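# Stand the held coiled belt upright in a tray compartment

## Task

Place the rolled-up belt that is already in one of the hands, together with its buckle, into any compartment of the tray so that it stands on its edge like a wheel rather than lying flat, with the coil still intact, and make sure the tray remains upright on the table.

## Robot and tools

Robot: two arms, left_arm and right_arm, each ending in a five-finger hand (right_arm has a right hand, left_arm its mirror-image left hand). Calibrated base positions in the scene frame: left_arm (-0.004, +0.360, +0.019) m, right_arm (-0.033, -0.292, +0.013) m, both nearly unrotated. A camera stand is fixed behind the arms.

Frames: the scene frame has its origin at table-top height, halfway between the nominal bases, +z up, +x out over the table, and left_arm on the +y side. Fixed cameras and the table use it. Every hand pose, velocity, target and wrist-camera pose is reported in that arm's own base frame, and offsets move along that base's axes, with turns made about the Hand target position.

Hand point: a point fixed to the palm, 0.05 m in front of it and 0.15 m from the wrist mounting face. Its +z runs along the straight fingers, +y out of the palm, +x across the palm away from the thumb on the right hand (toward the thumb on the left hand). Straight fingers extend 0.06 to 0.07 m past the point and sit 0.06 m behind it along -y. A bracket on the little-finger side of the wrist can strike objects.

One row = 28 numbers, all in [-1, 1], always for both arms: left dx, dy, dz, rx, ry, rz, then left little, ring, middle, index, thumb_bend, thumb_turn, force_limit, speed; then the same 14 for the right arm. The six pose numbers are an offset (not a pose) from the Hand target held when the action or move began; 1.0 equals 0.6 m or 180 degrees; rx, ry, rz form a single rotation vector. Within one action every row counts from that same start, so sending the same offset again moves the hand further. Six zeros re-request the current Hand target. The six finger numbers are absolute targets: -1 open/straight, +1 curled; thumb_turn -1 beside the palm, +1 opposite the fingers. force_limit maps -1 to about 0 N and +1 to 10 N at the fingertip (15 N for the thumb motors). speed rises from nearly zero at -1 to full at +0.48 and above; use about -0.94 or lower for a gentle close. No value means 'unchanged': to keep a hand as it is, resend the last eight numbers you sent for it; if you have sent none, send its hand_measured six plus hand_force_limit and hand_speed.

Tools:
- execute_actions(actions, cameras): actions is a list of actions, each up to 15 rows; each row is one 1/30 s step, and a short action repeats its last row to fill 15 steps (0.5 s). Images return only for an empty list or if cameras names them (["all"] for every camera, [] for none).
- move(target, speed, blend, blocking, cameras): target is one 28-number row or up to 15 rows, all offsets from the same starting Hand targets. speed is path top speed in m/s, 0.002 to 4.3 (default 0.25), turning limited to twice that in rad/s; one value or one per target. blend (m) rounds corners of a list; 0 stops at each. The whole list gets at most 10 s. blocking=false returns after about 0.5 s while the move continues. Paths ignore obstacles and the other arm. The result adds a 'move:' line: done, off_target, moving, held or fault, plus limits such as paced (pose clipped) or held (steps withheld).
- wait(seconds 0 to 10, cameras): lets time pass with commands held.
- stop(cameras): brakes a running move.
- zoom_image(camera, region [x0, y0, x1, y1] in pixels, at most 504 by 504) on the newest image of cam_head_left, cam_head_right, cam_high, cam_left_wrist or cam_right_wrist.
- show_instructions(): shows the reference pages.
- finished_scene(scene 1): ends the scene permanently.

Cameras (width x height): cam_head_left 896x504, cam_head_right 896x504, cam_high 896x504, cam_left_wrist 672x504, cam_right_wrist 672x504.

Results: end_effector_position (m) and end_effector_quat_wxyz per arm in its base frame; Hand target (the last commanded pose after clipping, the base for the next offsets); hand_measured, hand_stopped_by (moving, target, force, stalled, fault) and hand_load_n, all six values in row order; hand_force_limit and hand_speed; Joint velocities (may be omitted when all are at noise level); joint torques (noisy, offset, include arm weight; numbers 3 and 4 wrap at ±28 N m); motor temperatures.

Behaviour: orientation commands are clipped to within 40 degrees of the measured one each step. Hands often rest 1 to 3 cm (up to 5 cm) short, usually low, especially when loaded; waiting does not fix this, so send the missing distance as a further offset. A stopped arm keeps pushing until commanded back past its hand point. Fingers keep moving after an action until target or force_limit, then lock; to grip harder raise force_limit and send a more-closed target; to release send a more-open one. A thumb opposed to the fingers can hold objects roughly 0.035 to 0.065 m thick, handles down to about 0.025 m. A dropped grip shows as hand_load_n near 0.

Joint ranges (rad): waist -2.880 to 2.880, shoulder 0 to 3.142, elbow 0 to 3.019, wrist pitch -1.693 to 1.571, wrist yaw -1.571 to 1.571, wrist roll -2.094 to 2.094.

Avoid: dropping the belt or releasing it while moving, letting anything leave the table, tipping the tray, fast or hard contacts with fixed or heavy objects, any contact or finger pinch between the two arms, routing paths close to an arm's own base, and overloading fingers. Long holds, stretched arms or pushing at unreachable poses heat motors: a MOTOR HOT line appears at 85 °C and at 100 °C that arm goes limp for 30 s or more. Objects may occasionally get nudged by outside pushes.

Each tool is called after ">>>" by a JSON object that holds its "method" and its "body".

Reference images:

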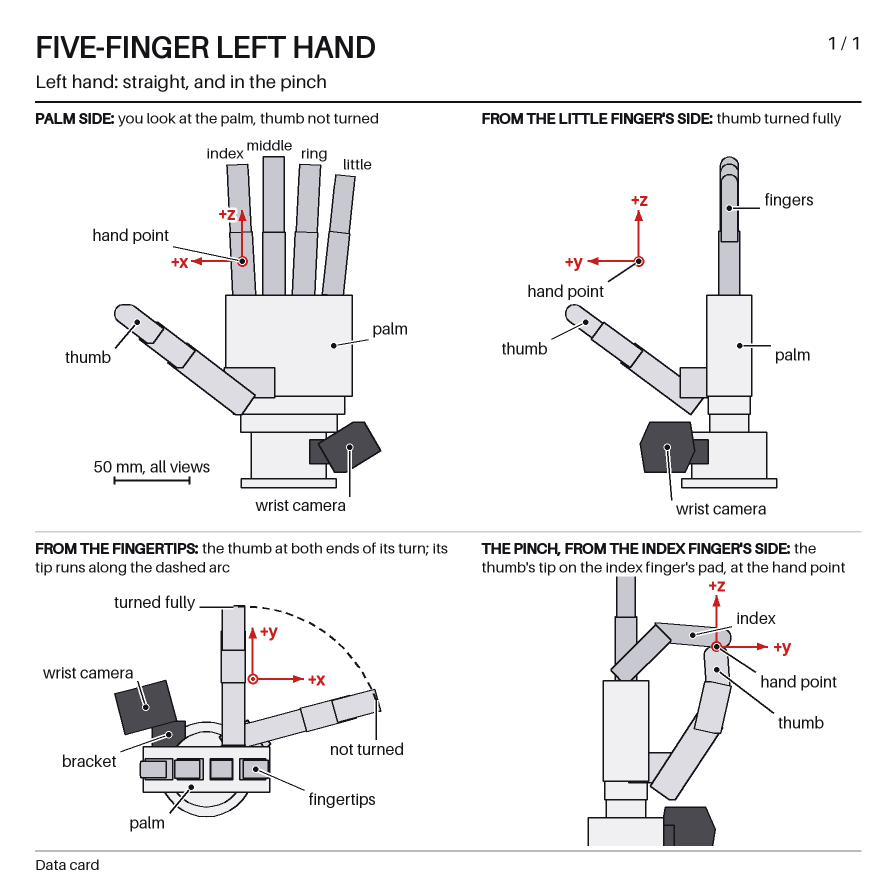

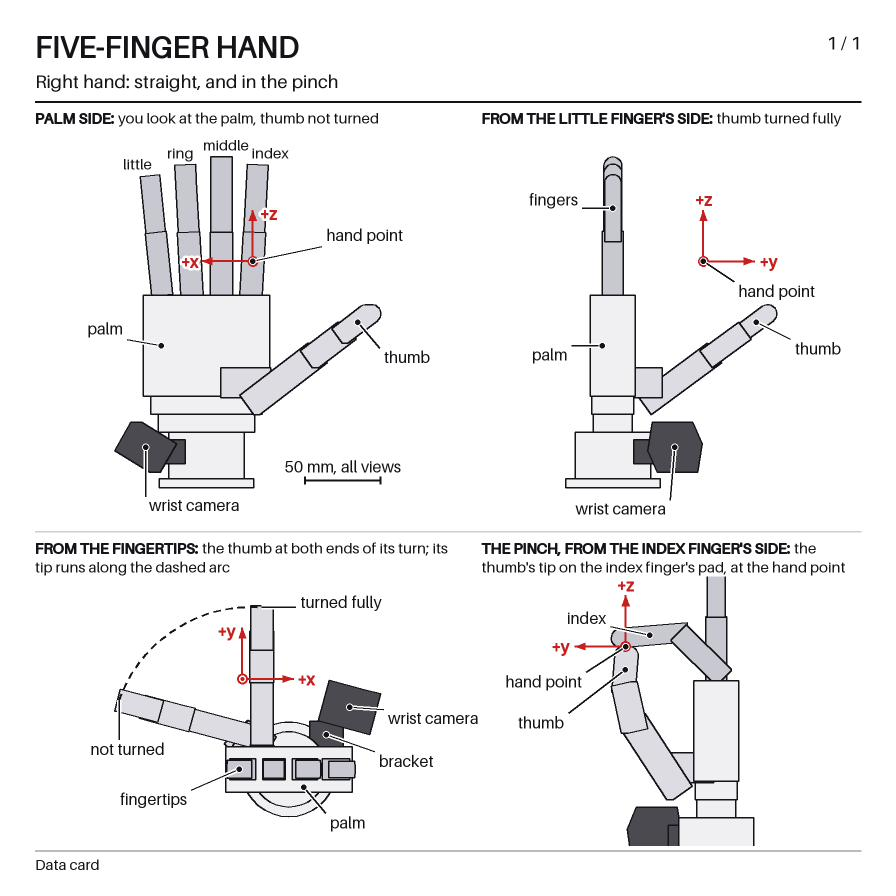

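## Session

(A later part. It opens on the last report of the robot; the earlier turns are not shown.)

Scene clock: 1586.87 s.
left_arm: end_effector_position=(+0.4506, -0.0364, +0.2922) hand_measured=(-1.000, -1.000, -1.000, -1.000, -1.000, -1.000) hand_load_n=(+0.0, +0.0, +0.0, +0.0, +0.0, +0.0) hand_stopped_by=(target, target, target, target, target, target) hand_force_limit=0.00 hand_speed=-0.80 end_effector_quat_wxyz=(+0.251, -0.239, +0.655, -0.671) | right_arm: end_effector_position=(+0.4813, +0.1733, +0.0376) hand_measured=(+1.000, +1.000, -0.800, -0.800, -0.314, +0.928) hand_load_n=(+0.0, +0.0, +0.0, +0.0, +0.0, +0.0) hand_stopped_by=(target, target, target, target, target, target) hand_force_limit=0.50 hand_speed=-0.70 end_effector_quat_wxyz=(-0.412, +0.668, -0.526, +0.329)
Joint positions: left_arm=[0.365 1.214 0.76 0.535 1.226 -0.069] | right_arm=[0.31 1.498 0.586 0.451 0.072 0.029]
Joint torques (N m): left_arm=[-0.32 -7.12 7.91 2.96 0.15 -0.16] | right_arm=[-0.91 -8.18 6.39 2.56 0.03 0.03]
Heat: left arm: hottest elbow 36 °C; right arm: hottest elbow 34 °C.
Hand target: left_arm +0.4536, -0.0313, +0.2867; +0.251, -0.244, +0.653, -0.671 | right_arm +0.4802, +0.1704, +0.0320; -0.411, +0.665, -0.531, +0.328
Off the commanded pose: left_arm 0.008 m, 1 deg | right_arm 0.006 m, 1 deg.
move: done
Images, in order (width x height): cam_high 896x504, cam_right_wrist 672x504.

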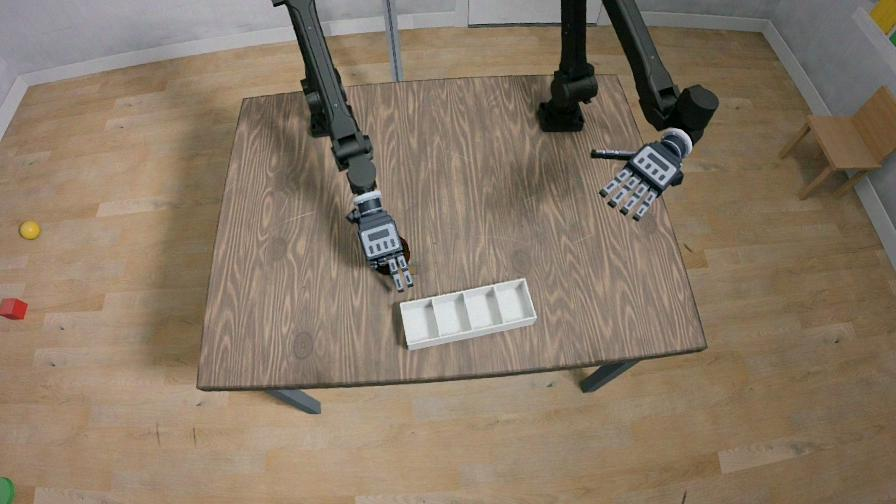

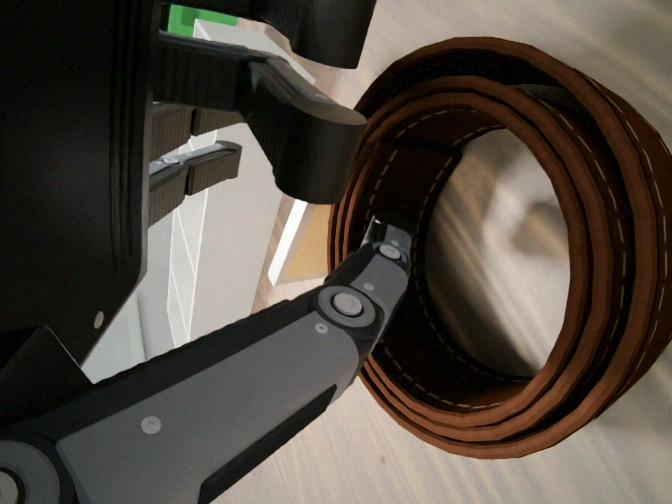

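>>> {"method": "move", "body": {"target": [[0, 0, 0, 0, 0, 0, -1, -1, -1, -1, -1, -1, 0, -0.8, -0.010, -0.003, -0.036, 0, 0, 0, 1.0, 1.0, -0.8, -0.8, -0.312, 0.928, 0.5, -0.7]], "speed": 0.06, "cameras": ["cam_high", "cam_right_wrist"]}}

>>> {"method": "zoom_image", "body": {"camera": "cam_high", "region": [350, 190, 460, 300]}}

Scene clock: 1594.43 s.
left_arm: end_effector_position=(+0.4506, -0.0364, +0.2922) hand_measured=(-1.000, -1.000, -1.000, -1.000, -1.000, -1.000) hand_load_n=(+0.0, +0.0, +0.0, +0.0, +0.0, +0.0) hand_stopped_by=(target, target, target, target, target, target) hand_force_limit=0.00 hand_speed=-0.80 end_effector_quat_wxyz=(+0.251, -0.239, +0.655, -0.671) | right_arm: end_effector_position=(+0.4764, +0.1717, +0.0172) hand_measured=(+1.000, +1.000, -0.800, -0.800, -0.314, +0.928) hand_load_n=(+0.0, +0.0, +0.0, +0.0, +0.0, +0.0) hand_stopped_by=(target, target, target, target, target, target) hand_force_limit=0.50 hand_speed=-0.70 end_effector_quat_wxyz=(-0.413, +0.667, -0.525, +0.330)
Joint positions: left_arm=[0.365 1.214 0.76 0.535 1.226 -0.069] | right_arm=[0.31 1.551 0.556 0.537 0.072 0.029]
Joint torques (N m): left_arm=[-0.09 -7.24 7.91 2.97 0.14 -0.16] | right_arm=[-0.97 -8.18 5.65 2.65 0.04 0.03]
Heat: left arm: hottest elbow 36 °C; right arm: hottest elbow 33 °C.
Hand target: left_arm +0.4536, -0.0313, +0.2867; +0.251, -0.244, +0.653, -0.671 | right_arm +0.4741, +0.1686, +0.0103; -0.411, +0.665, -0.531, +0.328
Off the commanded pose: left_arm 0.008 m, 1 deg | right_arm 0.008 m, 1 deg.
move: done
Images, in order (width x height): cam_high 896x504, cam_right_wrist 672x504.

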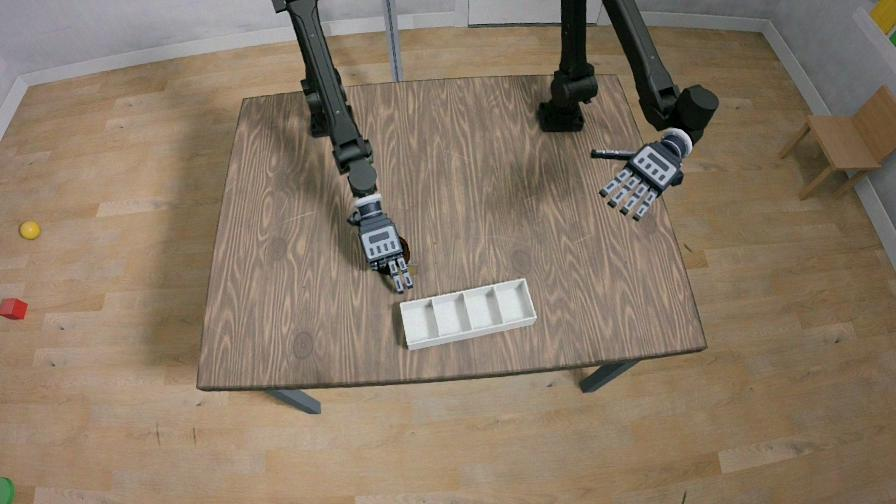

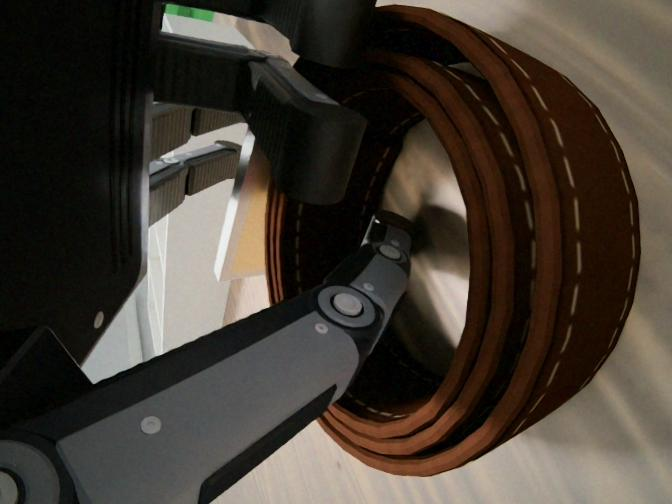

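Scaled by 4.582 from the camera's 896x504 image, which has a finer 1280x720 frame.

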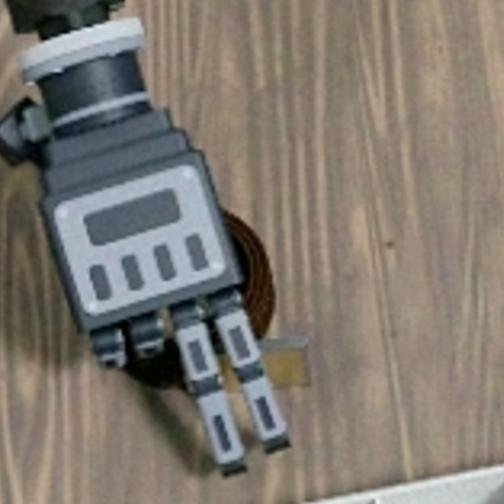

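>>> {"method": "move", "body": {"target": [[0, 0, 0, 0, 0, 0, -1, -1, -1, -1, -1, -1, 0, -0.8, 0, 0, 0, 0, 0, 0, 1.0, 1.0, 0.25, 0.25, -0.312, 0.928, 0.0, -0.85]], "speed": 0.06, "cameras": ["cam_high", "cam_right_wrist"]}}

>>> {"method": "zoom_image", "body": {"camera": "cam_high", "region": [350, 190, 460, 300]}}

Scene clock: 1602.13 s.
left_arm: end_effector_position=(+0.4506, -0.0364, +0.2922) hand_measured=(-1.000, -1.000, -1.000, -1.000, -1.000, -1.000) hand_load_n=(+0.0, +0.0, +0.0, +0.0, +0.0, -0.5) hand_stopped_by=(target, target, target, target, target, target) hand_force_limit=0.00 hand_speed=-0.80 end_effector_quat_wxyz=(+0.251, -0.239, +0.655, -0.671) | right_arm: end_effector_position=(+0.4776, +0.1722, +0.0188) hand_measured=(+1.000, +1.000, +0.100, +0.128, -0.316, +0.928) hand_load_n=(+0.0, +0.0, +5.5, +7.5, +6.0, -1.5) hand_stopped_by=(target, target, force, force, target, target) hand_force_limit=0.00 hand_speed=-0.85 end_effector_quat_wxyz=(-0.416, +0.665, -0.524, +0.331)
Joint positions: left_arm=[0.365 1.214 0.76 0.535 1.226 -0.069] | right_arm=[0.31 1.551 0.556 0.544 0.072 0.03]
Joint torques (N m): left_arm=[-0.38 -7.12 7.86 2.89 0.14 -0.14] | right_arm=[-0.91 -8.12 5.67 2.32 0.05 0.03]
Heat: left arm: hottest elbow 36 °C; right arm: hottest elbow 33 °C.
Hand target: left_arm +0.4536, -0.0313, +0.2867; +0.251, -0.244, +0.653, -0.671 | right_arm +0.4741, +0.1686, +0.0103; -0.411, +0.665, -0.531, +0.328
Off the commanded pose: left_arm 0.008 m, 1 deg | right_arm 0.010 m, 1 deg.
move: done
Images, in order (width x height): cam_high 896x504, cam_right_wrist 672x504.

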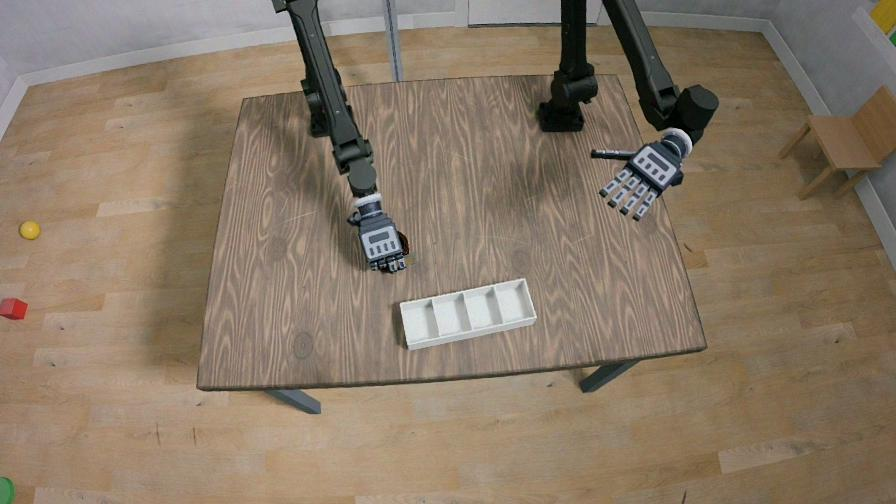

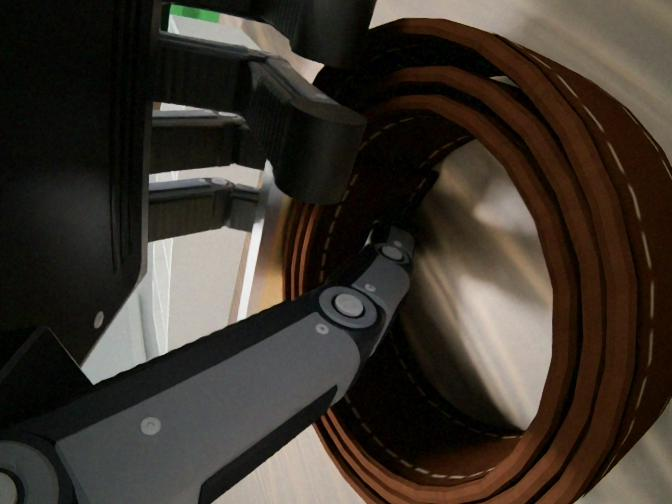

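Scaled by 4.582 from the camera's 896x504 image, which has a finer 1280x720 frame.

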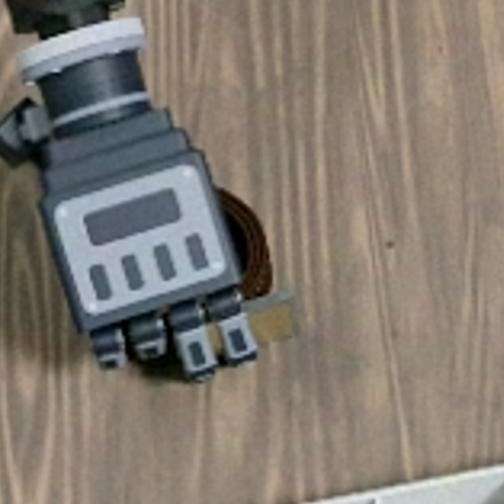

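>>> {"method": "move", "body": {"target": [[0, 0, 0, 0, 0, 0, -1, -1, -1, -1, -1, -1, 0, -0.8, 0, 0, 0.06, 0, 0, 0, 1.0, 1.0, 0.25, 0.25, -0.312, 0.928, 0.0, -0.85], [0, 0, 0, 0, 0, 0, -1, -1, -1, -1, -1, -1, 0, -0.8, -0.0557, 0.033, 0.06, 0, 0, 0.333, 1.0, 1.0, 0.25, 0.25, -0.312, 0.928, 0.0, -0.85]], "speed": [0.08, 0.2], "cameras": ["cam_high", "cam_right_wrist", "cam_head_left"]}}

>>> {"method": "zoom_image", "body": {"camera": "cam_high", "region": [350, 190, 460, 300]}}

Scene clock: 1631.43 s.
left_arm: end_effector_position=(+0.4506, -0.0364, +0.2922) hand_measured=(-1.000, -1.000, -1.000, -1.000, -1.000, -1.000) hand_load_n=(+0.0, +0.0, +0.0, -0.5, +0.5, -0.5) hand_stopped_by=(target, target, target, target, target, target) hand_force_limit=0.00 hand_speed=-0.80 end_effector_quat_wxyz=(+0.251, -0.239, +0.655, -0.671) | right_arm: end_effector_position=(+0.4168, +0.1891, +0.0339) hand_measured=(+1.000, +1.000, +0.100, +0.128, -0.316, +0.928) hand_load_n=(+0.0, +0.0, +4.0, +6.0, +8.0, -1.0) hand_stopped_by=(target, target, force, force, target, target) hand_force_limit=0.00 hand_speed=-0.85 end_effector_quat_wxyz=(-0.515, +0.844, -0.137, +0.062)
Joint positions: left_arm=[0.365 1.214 0.76 0.535 1.226 -0.069] | right_arm=[0.1 1.594 0.804 -0.16 -0.967 -0.815]
Joint torques (N m): left_arm=[-0.09 -7.24 7.91 2.91 0.15 -0.13] | right_arm=[-1.14 -10.11 11.73 0.87 -0.84 -0.1]
Heat: left arm: hottest elbow 36 °C; right arm: hottest elbow 32 °C.
Hand target: left_arm +0.4536, -0.0313, +0.2867; +0.251, -0.244, +0.653, -0.671 | right_arm +0.4408, +0.1884, +0.0464; -0.520, +0.841, -0.128, +0.079
Off the commanded pose: left_arm 0.008 m, 1 deg | right_arm 0.027 m, 2 deg.
move: off_target (right_arm)
Images, in order (width x height): cam_head_left 896x504, cam_high 896x504, cam_right_wrist 672x504.

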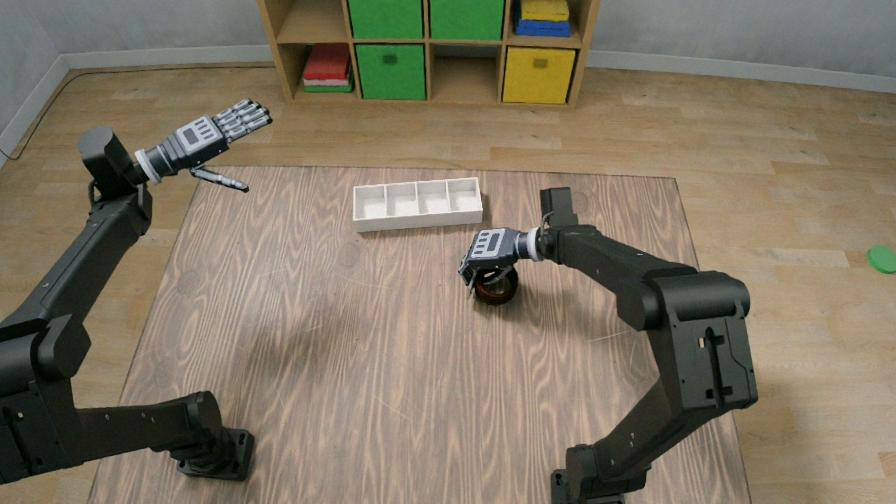

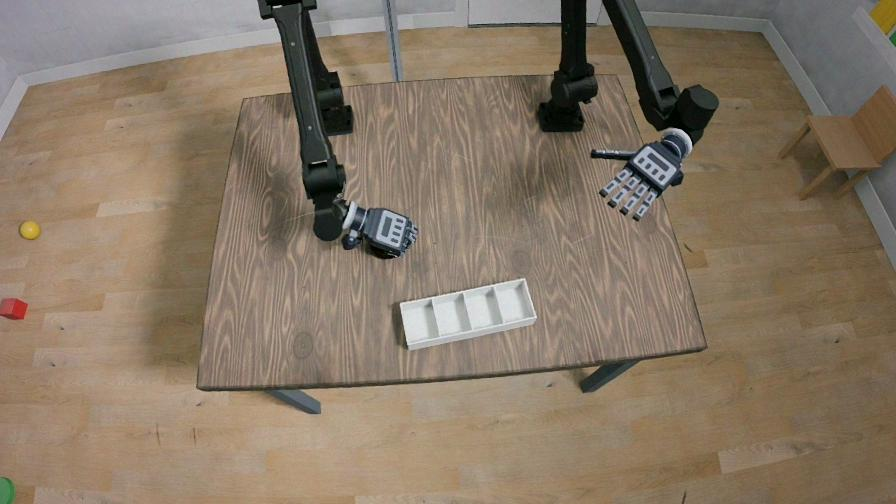

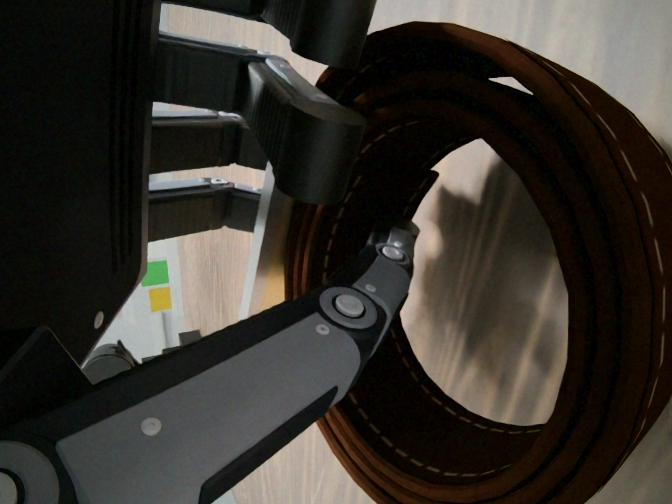

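Scaled by 4.582 from the camera's 896x504 image, which has a finer 1280x720 frame.

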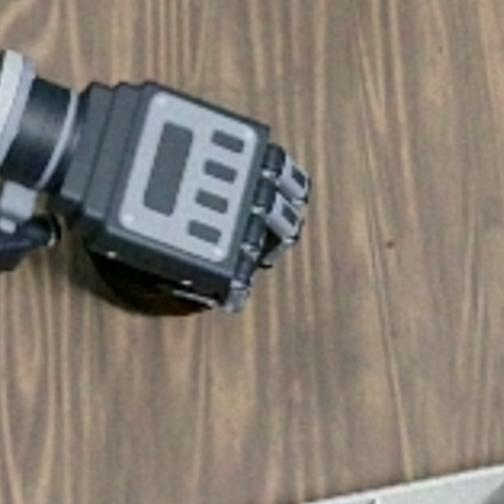

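>>> {"method": "move", "body": {"target": [[0, 0, 0, 0, 0, 0, -1, -1, -1, -1, -1, -1, 0, -0.8, 0, 0, -0.028, 0, 0, 0, 1.0, 1.0, 0.25, 0.25, -0.312, 0.928, 0.0, -0.85]], "speed": 0.05, "cameras": ["cam_right_wrist", "cam_head_left"]}}

>>> {"method": "zoom_image", "body": {"camera": "cam_head_left", "region": [430, 210, 560, 320]}}

Scene clock: 1638.60 s.
left_arm: end_effector_position=(+0.4506, -0.0364, +0.2922) hand_measured=(-1.000, -1.000, -1.000, -1.000, -1.000, -1.000) hand_load_n=(+0.0, +0.0, +0.0, +0.0, +0.0, -0.5) hand_stopped_by=(target, target, target, target, target, target) hand_force_limit=0.00 hand_speed=-0.80 end_effector_quat_wxyz=(+0.251, -0.239, +0.655, -0.671) | right_arm: end_effector_position=(+0.4184, +0.1893, +0.0203) hand_measured=(+1.000, +1.000, +0.100, +0.128, -0.316, +0.928) hand_load_n=(+0.0, +0.0, +4.5, +6.5, +8.0, -1.0) hand_stopped_by=(target, target, force, force, target, target) hand_force_limit=0.00 hand_speed=-0.85 end_effector_quat_wxyz=(-0.514, +0.845, -0.138, +0.059)
Joint positions: left_arm=[0.365 1.214 0.76 0.535 1.226 -0.069] | right_arm=[0.1 1.631 0.804 -0.133 -0.968 -0.818]
Joint torques (N m): left_arm=[-0.21 -7.36 7.92 2.89 0.15 -0.15] | right_arm=[-1.14 -10.46 10.3 1.72 -0.83 -0.09]
Heat: left arm: hottest elbow 36 °C; right arm: hottest elbow 33 °C.
Hand target: left_arm +0.4536, -0.0313, +0.2867; +0.251, -0.244, +0.653, -0.671 | right_arm +0.4408, +0.1884, +0.0297; -0.520, +0.841, -0.128, +0.079
Off the commanded pose: left_arm 0.008 m, 1 deg | right_arm 0.024 m, 3 deg.
move: off_target (right_arm)
Images, in order (width x height): cam_head_left 896x504, cam_right_wrist 672x504.

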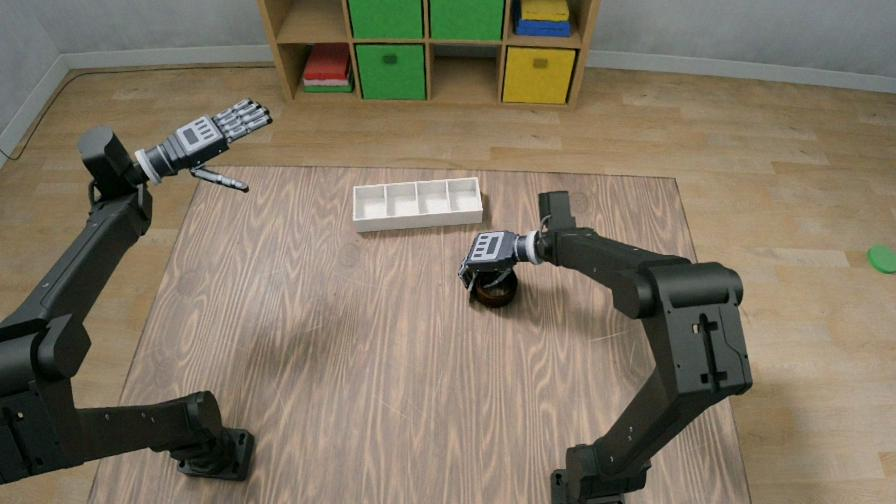

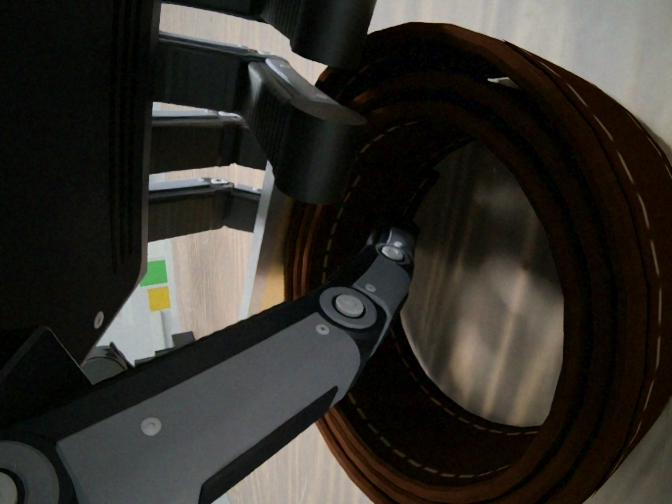

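Scaled by 3.877 from the camera's 896x504 image, which has a finer 1280x720 frame.

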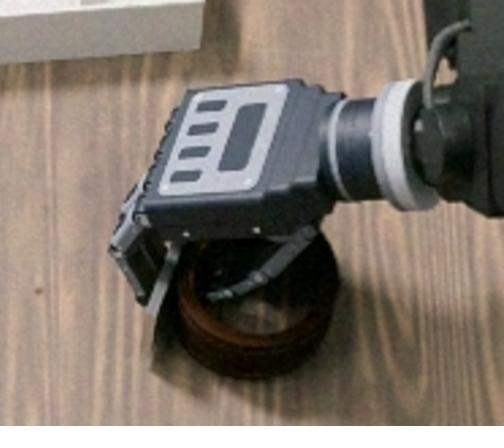

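>>> {"method": "move", "body": {"target": [[0, 0, 0, 0, 0, 0, -1, -1, -1, -1, -1, -1, 0, -0.8, 0, 0, -0.004, 0, 0, 0, 1.0, 1.0, -0.8, -0.8, -0.312, 0.928, 0.0, -0.8]], "speed": 0.05, "cameras": ["cam_right_wrist", "cam_head_left"]}}

>>> {"method": "zoom_image", "body": {"camera": "cam_head_left", "region": [430, 210, 560, 320]}}

Scene clock: 1647.13 s.
left_arm: end_effector_position=(+0.4506, -0.0364, +0.2922) hand_measured=(-1.000, -1.000, -1.000, -1.000, -1.000, -1.000) hand_load_n=(+0.0, +0.0, +0.0, +0.0, +0.0, +0.0) hand_stopped_by=(target, target, target, target, target, target) hand_force_limit=0.00 hand_speed=-0.80 end_effector_quat_wxyz=(+0.251, -0.239, +0.655, -0.671) | right_arm: end_effector_position=(+0.4199, +0.1895, +0.0208) hand_measured=(+1.000, +1.000, -0.800, -0.800, -0.314, +0.928) hand_load_n=(+0.0, +0.0, +0.0, +0.0, +0.5, +0.0) hand_stopped_by=(target, target, target, target, target, target) hand_force_limit=0.00 hand_speed=-0.80 end_effector_quat_wxyz=(-0.515, +0.844, -0.136, +0.061)
Joint positions: left_arm=[0.365 1.214 0.76 0.535 1.226 -0.069] | right_arm=[0.1 1.632 0.804 -0.125 -0.969 -0.818]
Joint torques (N m): left_arm=[0.03 -7.12 7.82 2.92 0.13 -0.15] | right_arm=[-1.14 -10.05 10.17 1.77 -0.76 -0.09]
Heat: left arm: hottest elbow 36 °C; right arm: hottest elbow 33 °C.
Hand target: left_arm +0.4536, -0.0313, +0.2867; +0.251, -0.244, +0.653, -0.671 | right_arm +0.4409, +0.1884, +0.0272; -0.520, +0.841, -0.128, +0.079
Off the commanded pose: left_arm 0.008 m, 1 deg | right_arm 0.022 m, 2 deg.
move: off_target (right_arm)
Images, in order (width x height): cam_head_left 896x504, cam_right_wrist 672x504.

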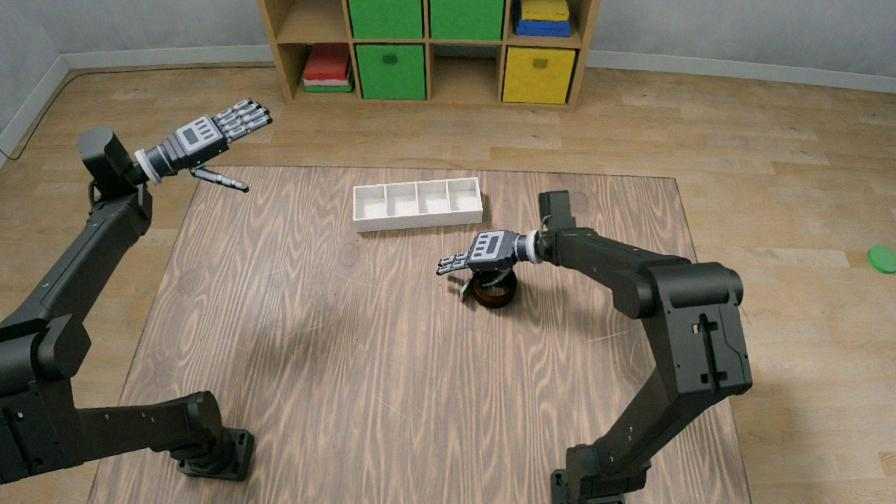

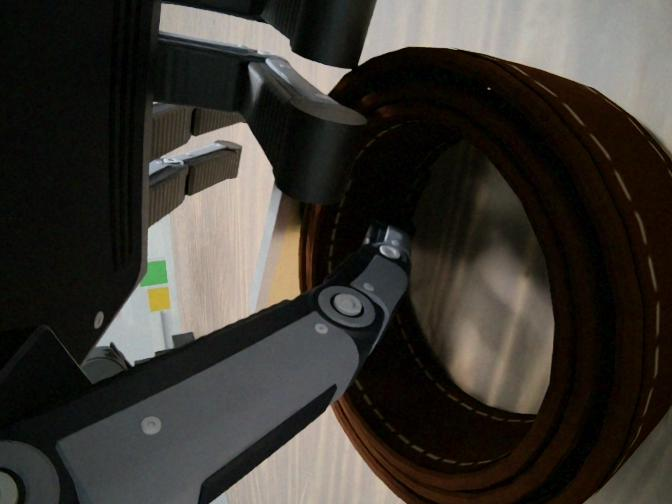

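Scaled by 3.877 from the camera's 896x504 image, which has a finer 1280x720 frame.

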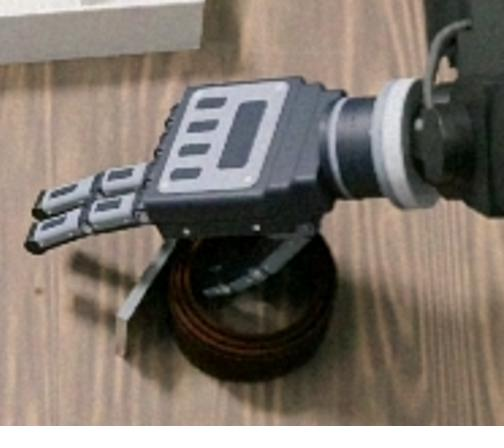

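>>> {"method": "move", "body": {"target": [[0, 0, 0, 0, 0, 0, -1, -1, -1, -1, -1, -1, 0, -0.8, 0, 0, 0.13, 0, 0, 0, 1.0, 1.0, -0.8, -0.8, -0.312, 0.928, 0.0, -0.8], [0, 0, 0, 0, 0, 0, -1, -1, -1, -1, -1, -1, 0, -0.8, 0.03, -0.052, 0.17, 0, 0, -0.394, 1.0, 1.0, -0.8, -0.8, -0.312, 0.928, 0.0, -0.8]], "speed": [0.12, 0.3], "blend": [0.02, 0], "cameras": ["cam_right_wrist", "cam_head_left", "cam_high"]}}

>>> {"method": "zoom_image", "body": {"camera": "cam_high", "region": [350, 190, 460, 300]}}

Scene clock: 1692.93 s.
left_arm: end_effector_position=(+0.4506, -0.0364, +0.2922) hand_measured=(-1.000, -1.000, -1.000, -1.000, -1.000, -1.000) hand_load_n=(+0.0, +0.0, +0.0, +0.0, +0.0, +0.0) hand_stopped_by=(target, target, target, target, target, target) hand_force_limit=0.00 hand_speed=-0.80 end_effector_quat_wxyz=(+0.251, -0.239, +0.655, -0.671) | right_arm: end_effector_position=(+0.4604, +0.1537, +0.1269) hand_measured=(+1.000, +1.000, -0.800, -0.800, -0.314, +0.928) hand_load_n=(+0.0, +0.0, -0.5, +0.0, +0.0, +0.0) hand_stopped_by=(target, target, target, target, target, target) hand_force_limit=0.00 hand_speed=-0.80 end_effector_quat_wxyz=(-0.375, +0.612, -0.591, +0.368)
Joint positions: left_arm=[0.365 1.214 0.76 0.535 1.226 -0.069] | right_arm=[0.364 1.203 0.635 0.081 0.301 0.147]
Joint torques (N m): left_arm=[-0.26 -7.3 7.88 2.86 0.14 -0.16] | right_arm=[-0.03 -7.06 9.42 1.52 0.18 0.07]
Heat: left arm: hottest elbow 36 °C; right arm: hottest elbow 33 °C.
Hand target: left_arm +0.4536, -0.0313, +0.2867; +0.251, -0.244, +0.653, -0.671 | right_arm +0.4588, +0.1571, +0.1291; -0.377, +0.611, -0.592, +0.366
Off the commanded pose: left_arm 0.008 m, 1 deg | right_arm 0.004 m, 0 deg.
move: done
Images, in order (width x height): cam_head_left 896x504, cam_high 896x504, cam_right_wrist 672x504.

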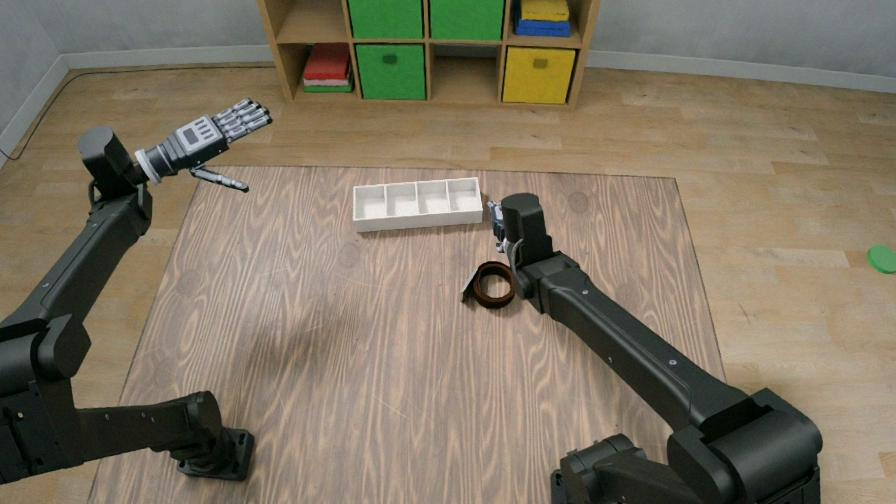

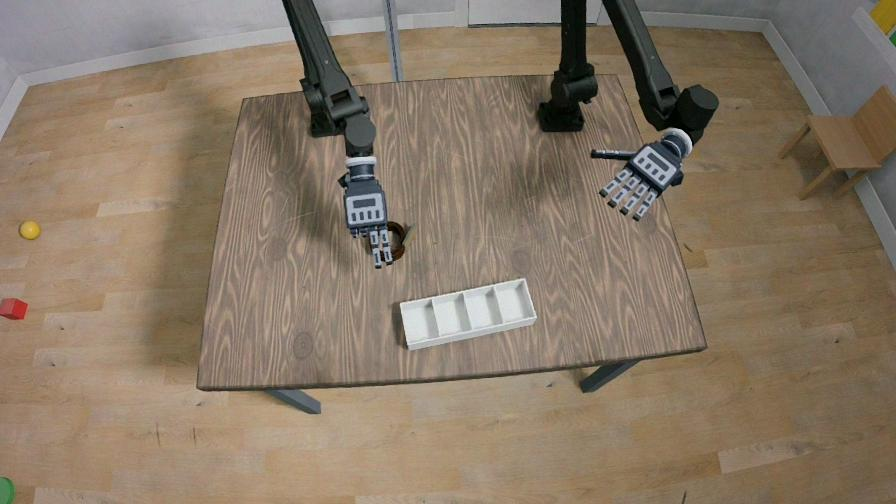

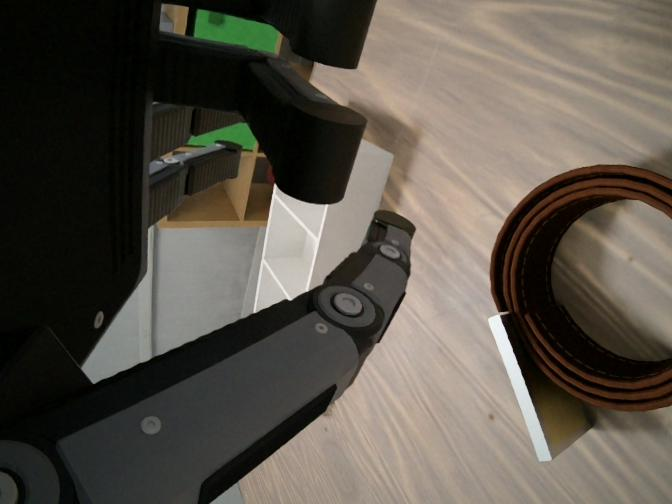

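Scaled by 4.582 from the camera's 896x504 image, which has a finer 1280x720 frame.

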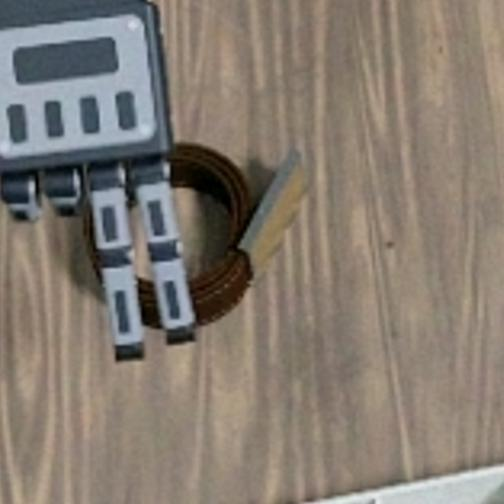

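>>> {"method": "move", "body": {"target": [[0, 0, 0, 0, 0, 0, -1, -1, -1, -1, -1, -1, 0, -0.8, -0.0243, 0.0015, -0.100, 0, 0, 0.033, 1.0, 1.0, -0.8, -0.8, -0.312, 0.928, 0.0, -0.8]], "speed": [0.15], "cameras": ["cam_right_wrist", "cam_high"]}}

>>> {"method": "zoom_image", "body": {"camera": "cam_high", "region": [350, 190, 460, 300]}}

Scene clock: 1707.70 s.
left_arm: end_effector_position=(+0.4506, -0.0364, +0.2922) hand_measured=(-1.000, -1.000, -1.000, -1.000, -1.000, -1.000) hand_load_n=(+0.0, +0.0, +0.0, +0.0, +0.0, -0.5) hand_stopped_by=(target, target, target, target, target, target) hand_force_limit=0.00 hand_speed=-0.80 end_effector_quat_wxyz=(+0.251, -0.239, +0.655, -0.671) | right_arm: end_effector_position=(+0.4443, +0.1627, +0.0745) hand_measured=(+1.000, +1.000, -0.800, -0.800, -0.314, +0.928) hand_load_n=(+0.0, +0.0, +0.0, +0.0, +0.0, +0.0) hand_stopped_by=(target, target, target, target, target, target) hand_force_limit=0.00 hand_speed=-0.80 end_effector_quat_wxyz=(-0.399, +0.640, -0.560, +0.343)
Joint positions: left_arm=[0.365 1.214 0.76 0.535 1.226 -0.069] | right_arm=[0.352 1.288 0.522 0.295 0.188 0.104]
Joint torques (N m): left_arm=[-0.26 -7.36 7.9 2.95 0.15 -0.15] | right_arm=[-1.2 -5.89 7.42 2.61 -0.07 -0.11]
Heat: left arm: hottest elbow 36 °C; right arm: hottest elbow 33 °C.
Hand target: left_arm +0.4536, -0.0313, +0.2867; +0.251, -0.244, +0.653, -0.671 | right_arm +0.4442, +0.1581, +0.0692; -0.396, +0.641, -0.560, +0.346
Off the commanded pose: left_arm 0.008 m, 1 deg | right_arm 0.007 m, 1 deg.
move: done
Images, in order (width x height): cam_high 896x504, cam_right_wrist 672x504.

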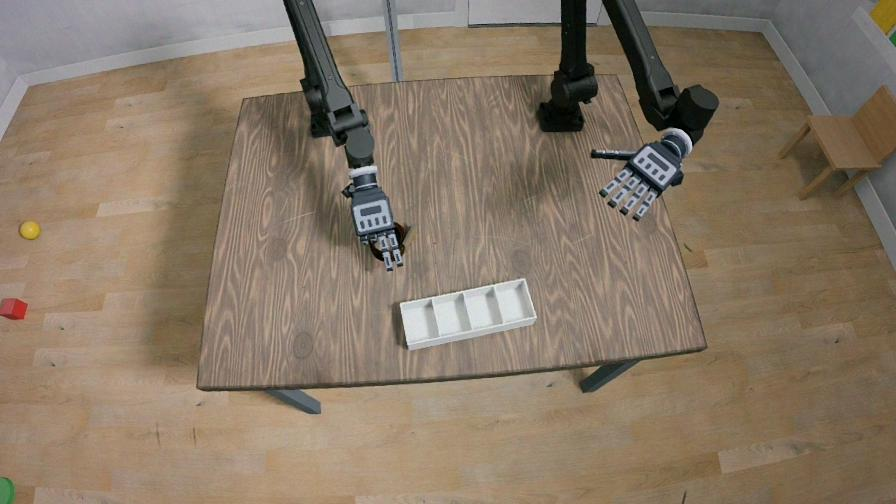

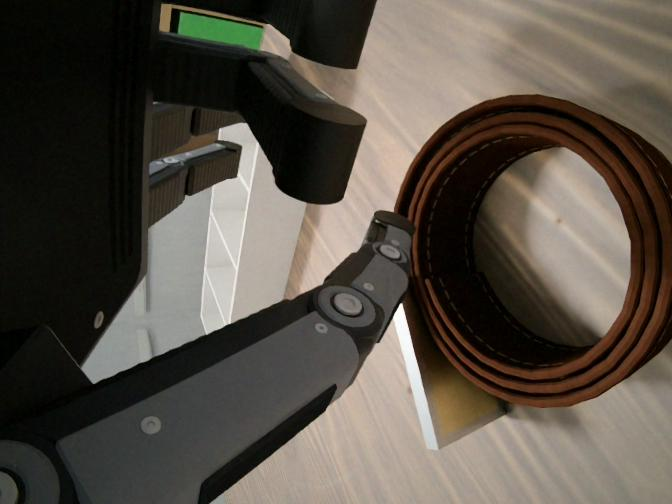

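Scaled by 4.582 from the camera's 896x504 image, which has a finer 1280x720 frame.

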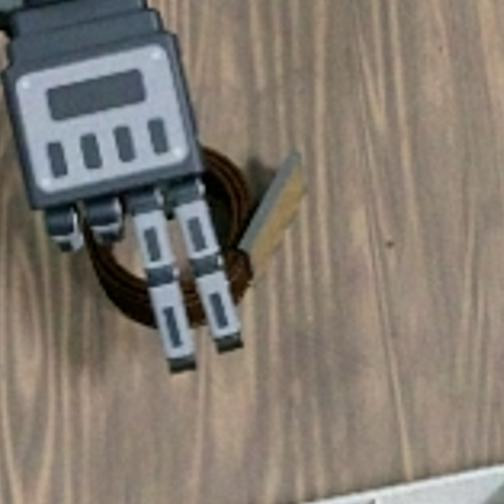

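>>> {"method": "move", "body": {"target": [[0, 0, 0, 0, 0, 0, -1, -1, -1, -1, -1, -1, 0, -0.8, 0.0, 0.0065, -0.060, 0, 0, 0, 1.0, 1.0, -0.8, -0.8, -0.312, 0.928, 0.0, -0.8]], "speed": [0.1], "cameras": ["cam_right_wrist", "cam_high"]}}

Scene clock: 1721.53 s.
left_arm: end_effector_position=(+0.4506, -0.0364, +0.2922) hand_measured=(-1.000, -1.000, -1.000, -1.000, -1.000, -1.000) hand_load_n=(+0.0, +0.0, +0.0, +0.0, +0.0, +0.0) hand_stopped_by=(target, target, target, target, target, target) hand_force_limit=0.00 hand_speed=-0.80 end_effector_quat_wxyz=(+0.251, -0.239, +0.655, -0.671) | right_arm: end_effector_position=(+0.4468, +0.1626, +0.0390) hand_measured=(+1.000, +1.000, -0.800, -0.800, -0.314, +0.928) hand_load_n=(+0.0, +0.0, -0.5, -0.5, +0.0, +0.0) hand_stopped_by=(target, target, target, target, target, target) hand_force_limit=0.00 hand_speed=-0.80 end_effector_quat_wxyz=(-0.398, +0.639, -0.561, +0.345)
Joint positions: left_arm=[0.365 1.214 0.76 0.535 1.226 -0.069] | right_arm=[0.352 1.403 0.489 0.445 0.193 0.104]
Joint torques (N m): left_arm=[-0.32 -7.12 7.86 2.96 0.13 -0.15] | right_arm=[-0.44 -6.53 6.32 2.55 0.13 -0.08]
Heat: left arm: hottest elbow 36 °C; right arm: hottest elbow 33 °C.
Hand target: left_arm +0.4536, -0.0313, +0.2867; +0.251, -0.244, +0.653, -0.671 | right_arm +0.4442, +0.1620, +0.0332; -0.396, +0.641, -0.560, +0.346
Off the commanded pose: left_arm 0.008 m, 1 deg | right_arm 0.006 m, 0 deg.
move: done
Images, in order (width x height): cam_high 896x504, cam_right_wrist 672x504.

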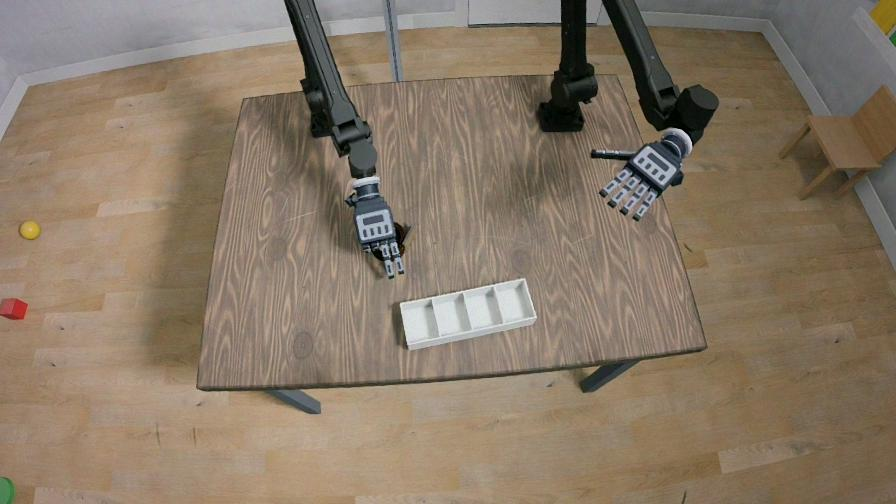

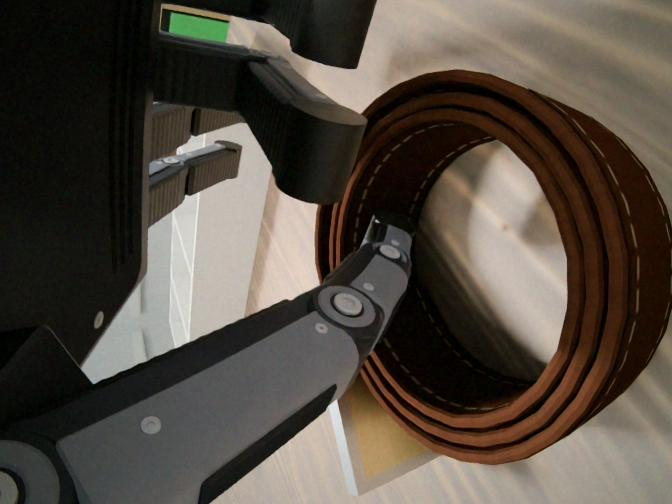

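>>> {"method": "move", "body": {"target": [[0, 0, 0, 0, 0, 0, -1, -1, -1, -1, -1, -1, 0, -0.8, 0.0, 0.003, -0.037, 0, 0, 0, 1.0, 1.0, -0.8, -0.8, -0.312, 0.928, 0.0, -0.8]], "speed": [0.08], "cameras": ["cam_right_wrist", "cam_high"]}}

>>> {"method": "zoom_image", "body": {"camera": "cam_high", "region": [350, 190, 460, 300]}}

Scene clock: 1729.00 s.
left_arm: end_effector_position=(+0.4506, -0.0364, +0.2922) hand_measured=(-1.000, -1.000, -1.000, -1.000, -1.000, -1.000) hand_load_n=(+0.0, +0.0, -0.5, +0.0, +0.0, -0.5) hand_stopped_by=(target, target, target, target, target, target) hand_force_limit=0.00 hand_speed=-0.80 end_effector_quat_wxyz=(+0.251, -0.239, +0.655, -0.671) | right_arm: end_effector_position=(+0.4482, +0.1622, +0.0170) hand_measured=(+1.000, +1.000, -0.800, -0.800, -0.314, +0.928) hand_load_n=(+0.0, +0.5, +0.0, +0.0, +0.0, +0.0) hand_stopped_by=(target, target, target, target, target, target) hand_force_limit=0.00 hand_speed=-0.80 end_effector_quat_wxyz=(-0.398, +0.637, -0.561, +0.347)
Joint positions: left_arm=[0.365 1.214 0.76 0.535 1.226 -0.069] | right_arm=[0.352 1.483 0.474 0.54 0.198 0.104]
Joint torques (N m): left_arm=[-0.44 -7.12 7.87 2.89 0.13 -0.15] | right_arm=[-0.09 -6.89 5.59 2.63 0.14 -0.06]
Heat: left arm: hottest elbow 36 °C; right arm: hottest elbow 33 °C.
Hand target: left_arm +0.4536, -0.0313, +0.2867; +0.251, -0.244, +0.653, -0.671 | right_arm +0.4442, +0.1638, +0.0110; -0.396, +0.641, -0.560, +0.346
Off the commanded pose: left_arm 0.008 m, 1 deg | right_arm 0.007 m, 1 deg.
move: done
Images, in order (width x height): cam_high 896x504, cam_right_wrist 672x504.

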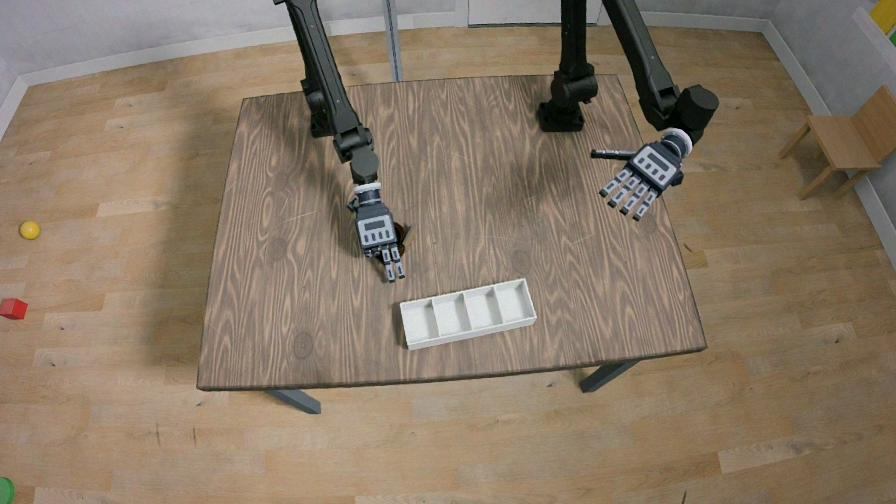

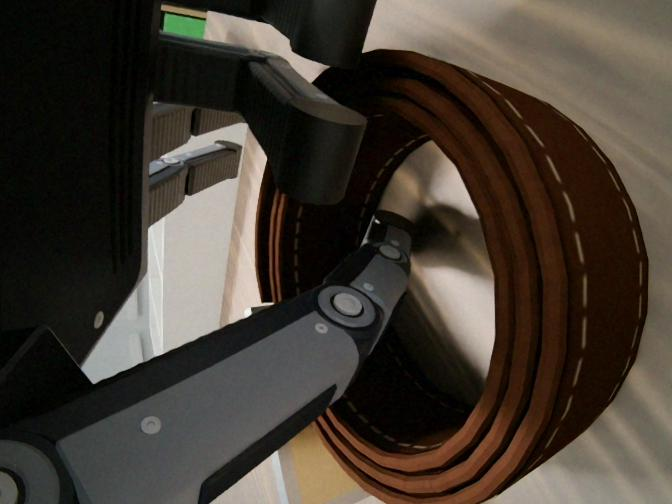

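Scaled by 4.582 from the camera's 896x504 image, which has a finer 1280x720 frame.

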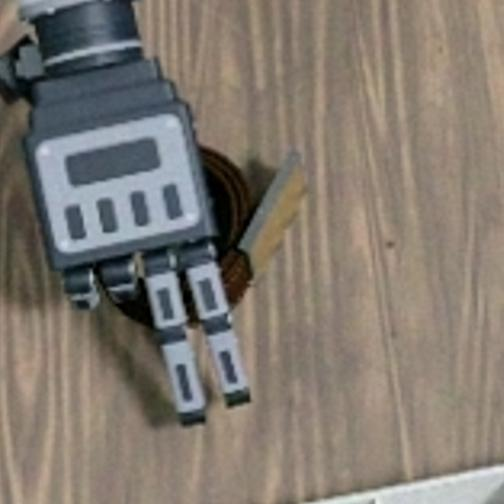

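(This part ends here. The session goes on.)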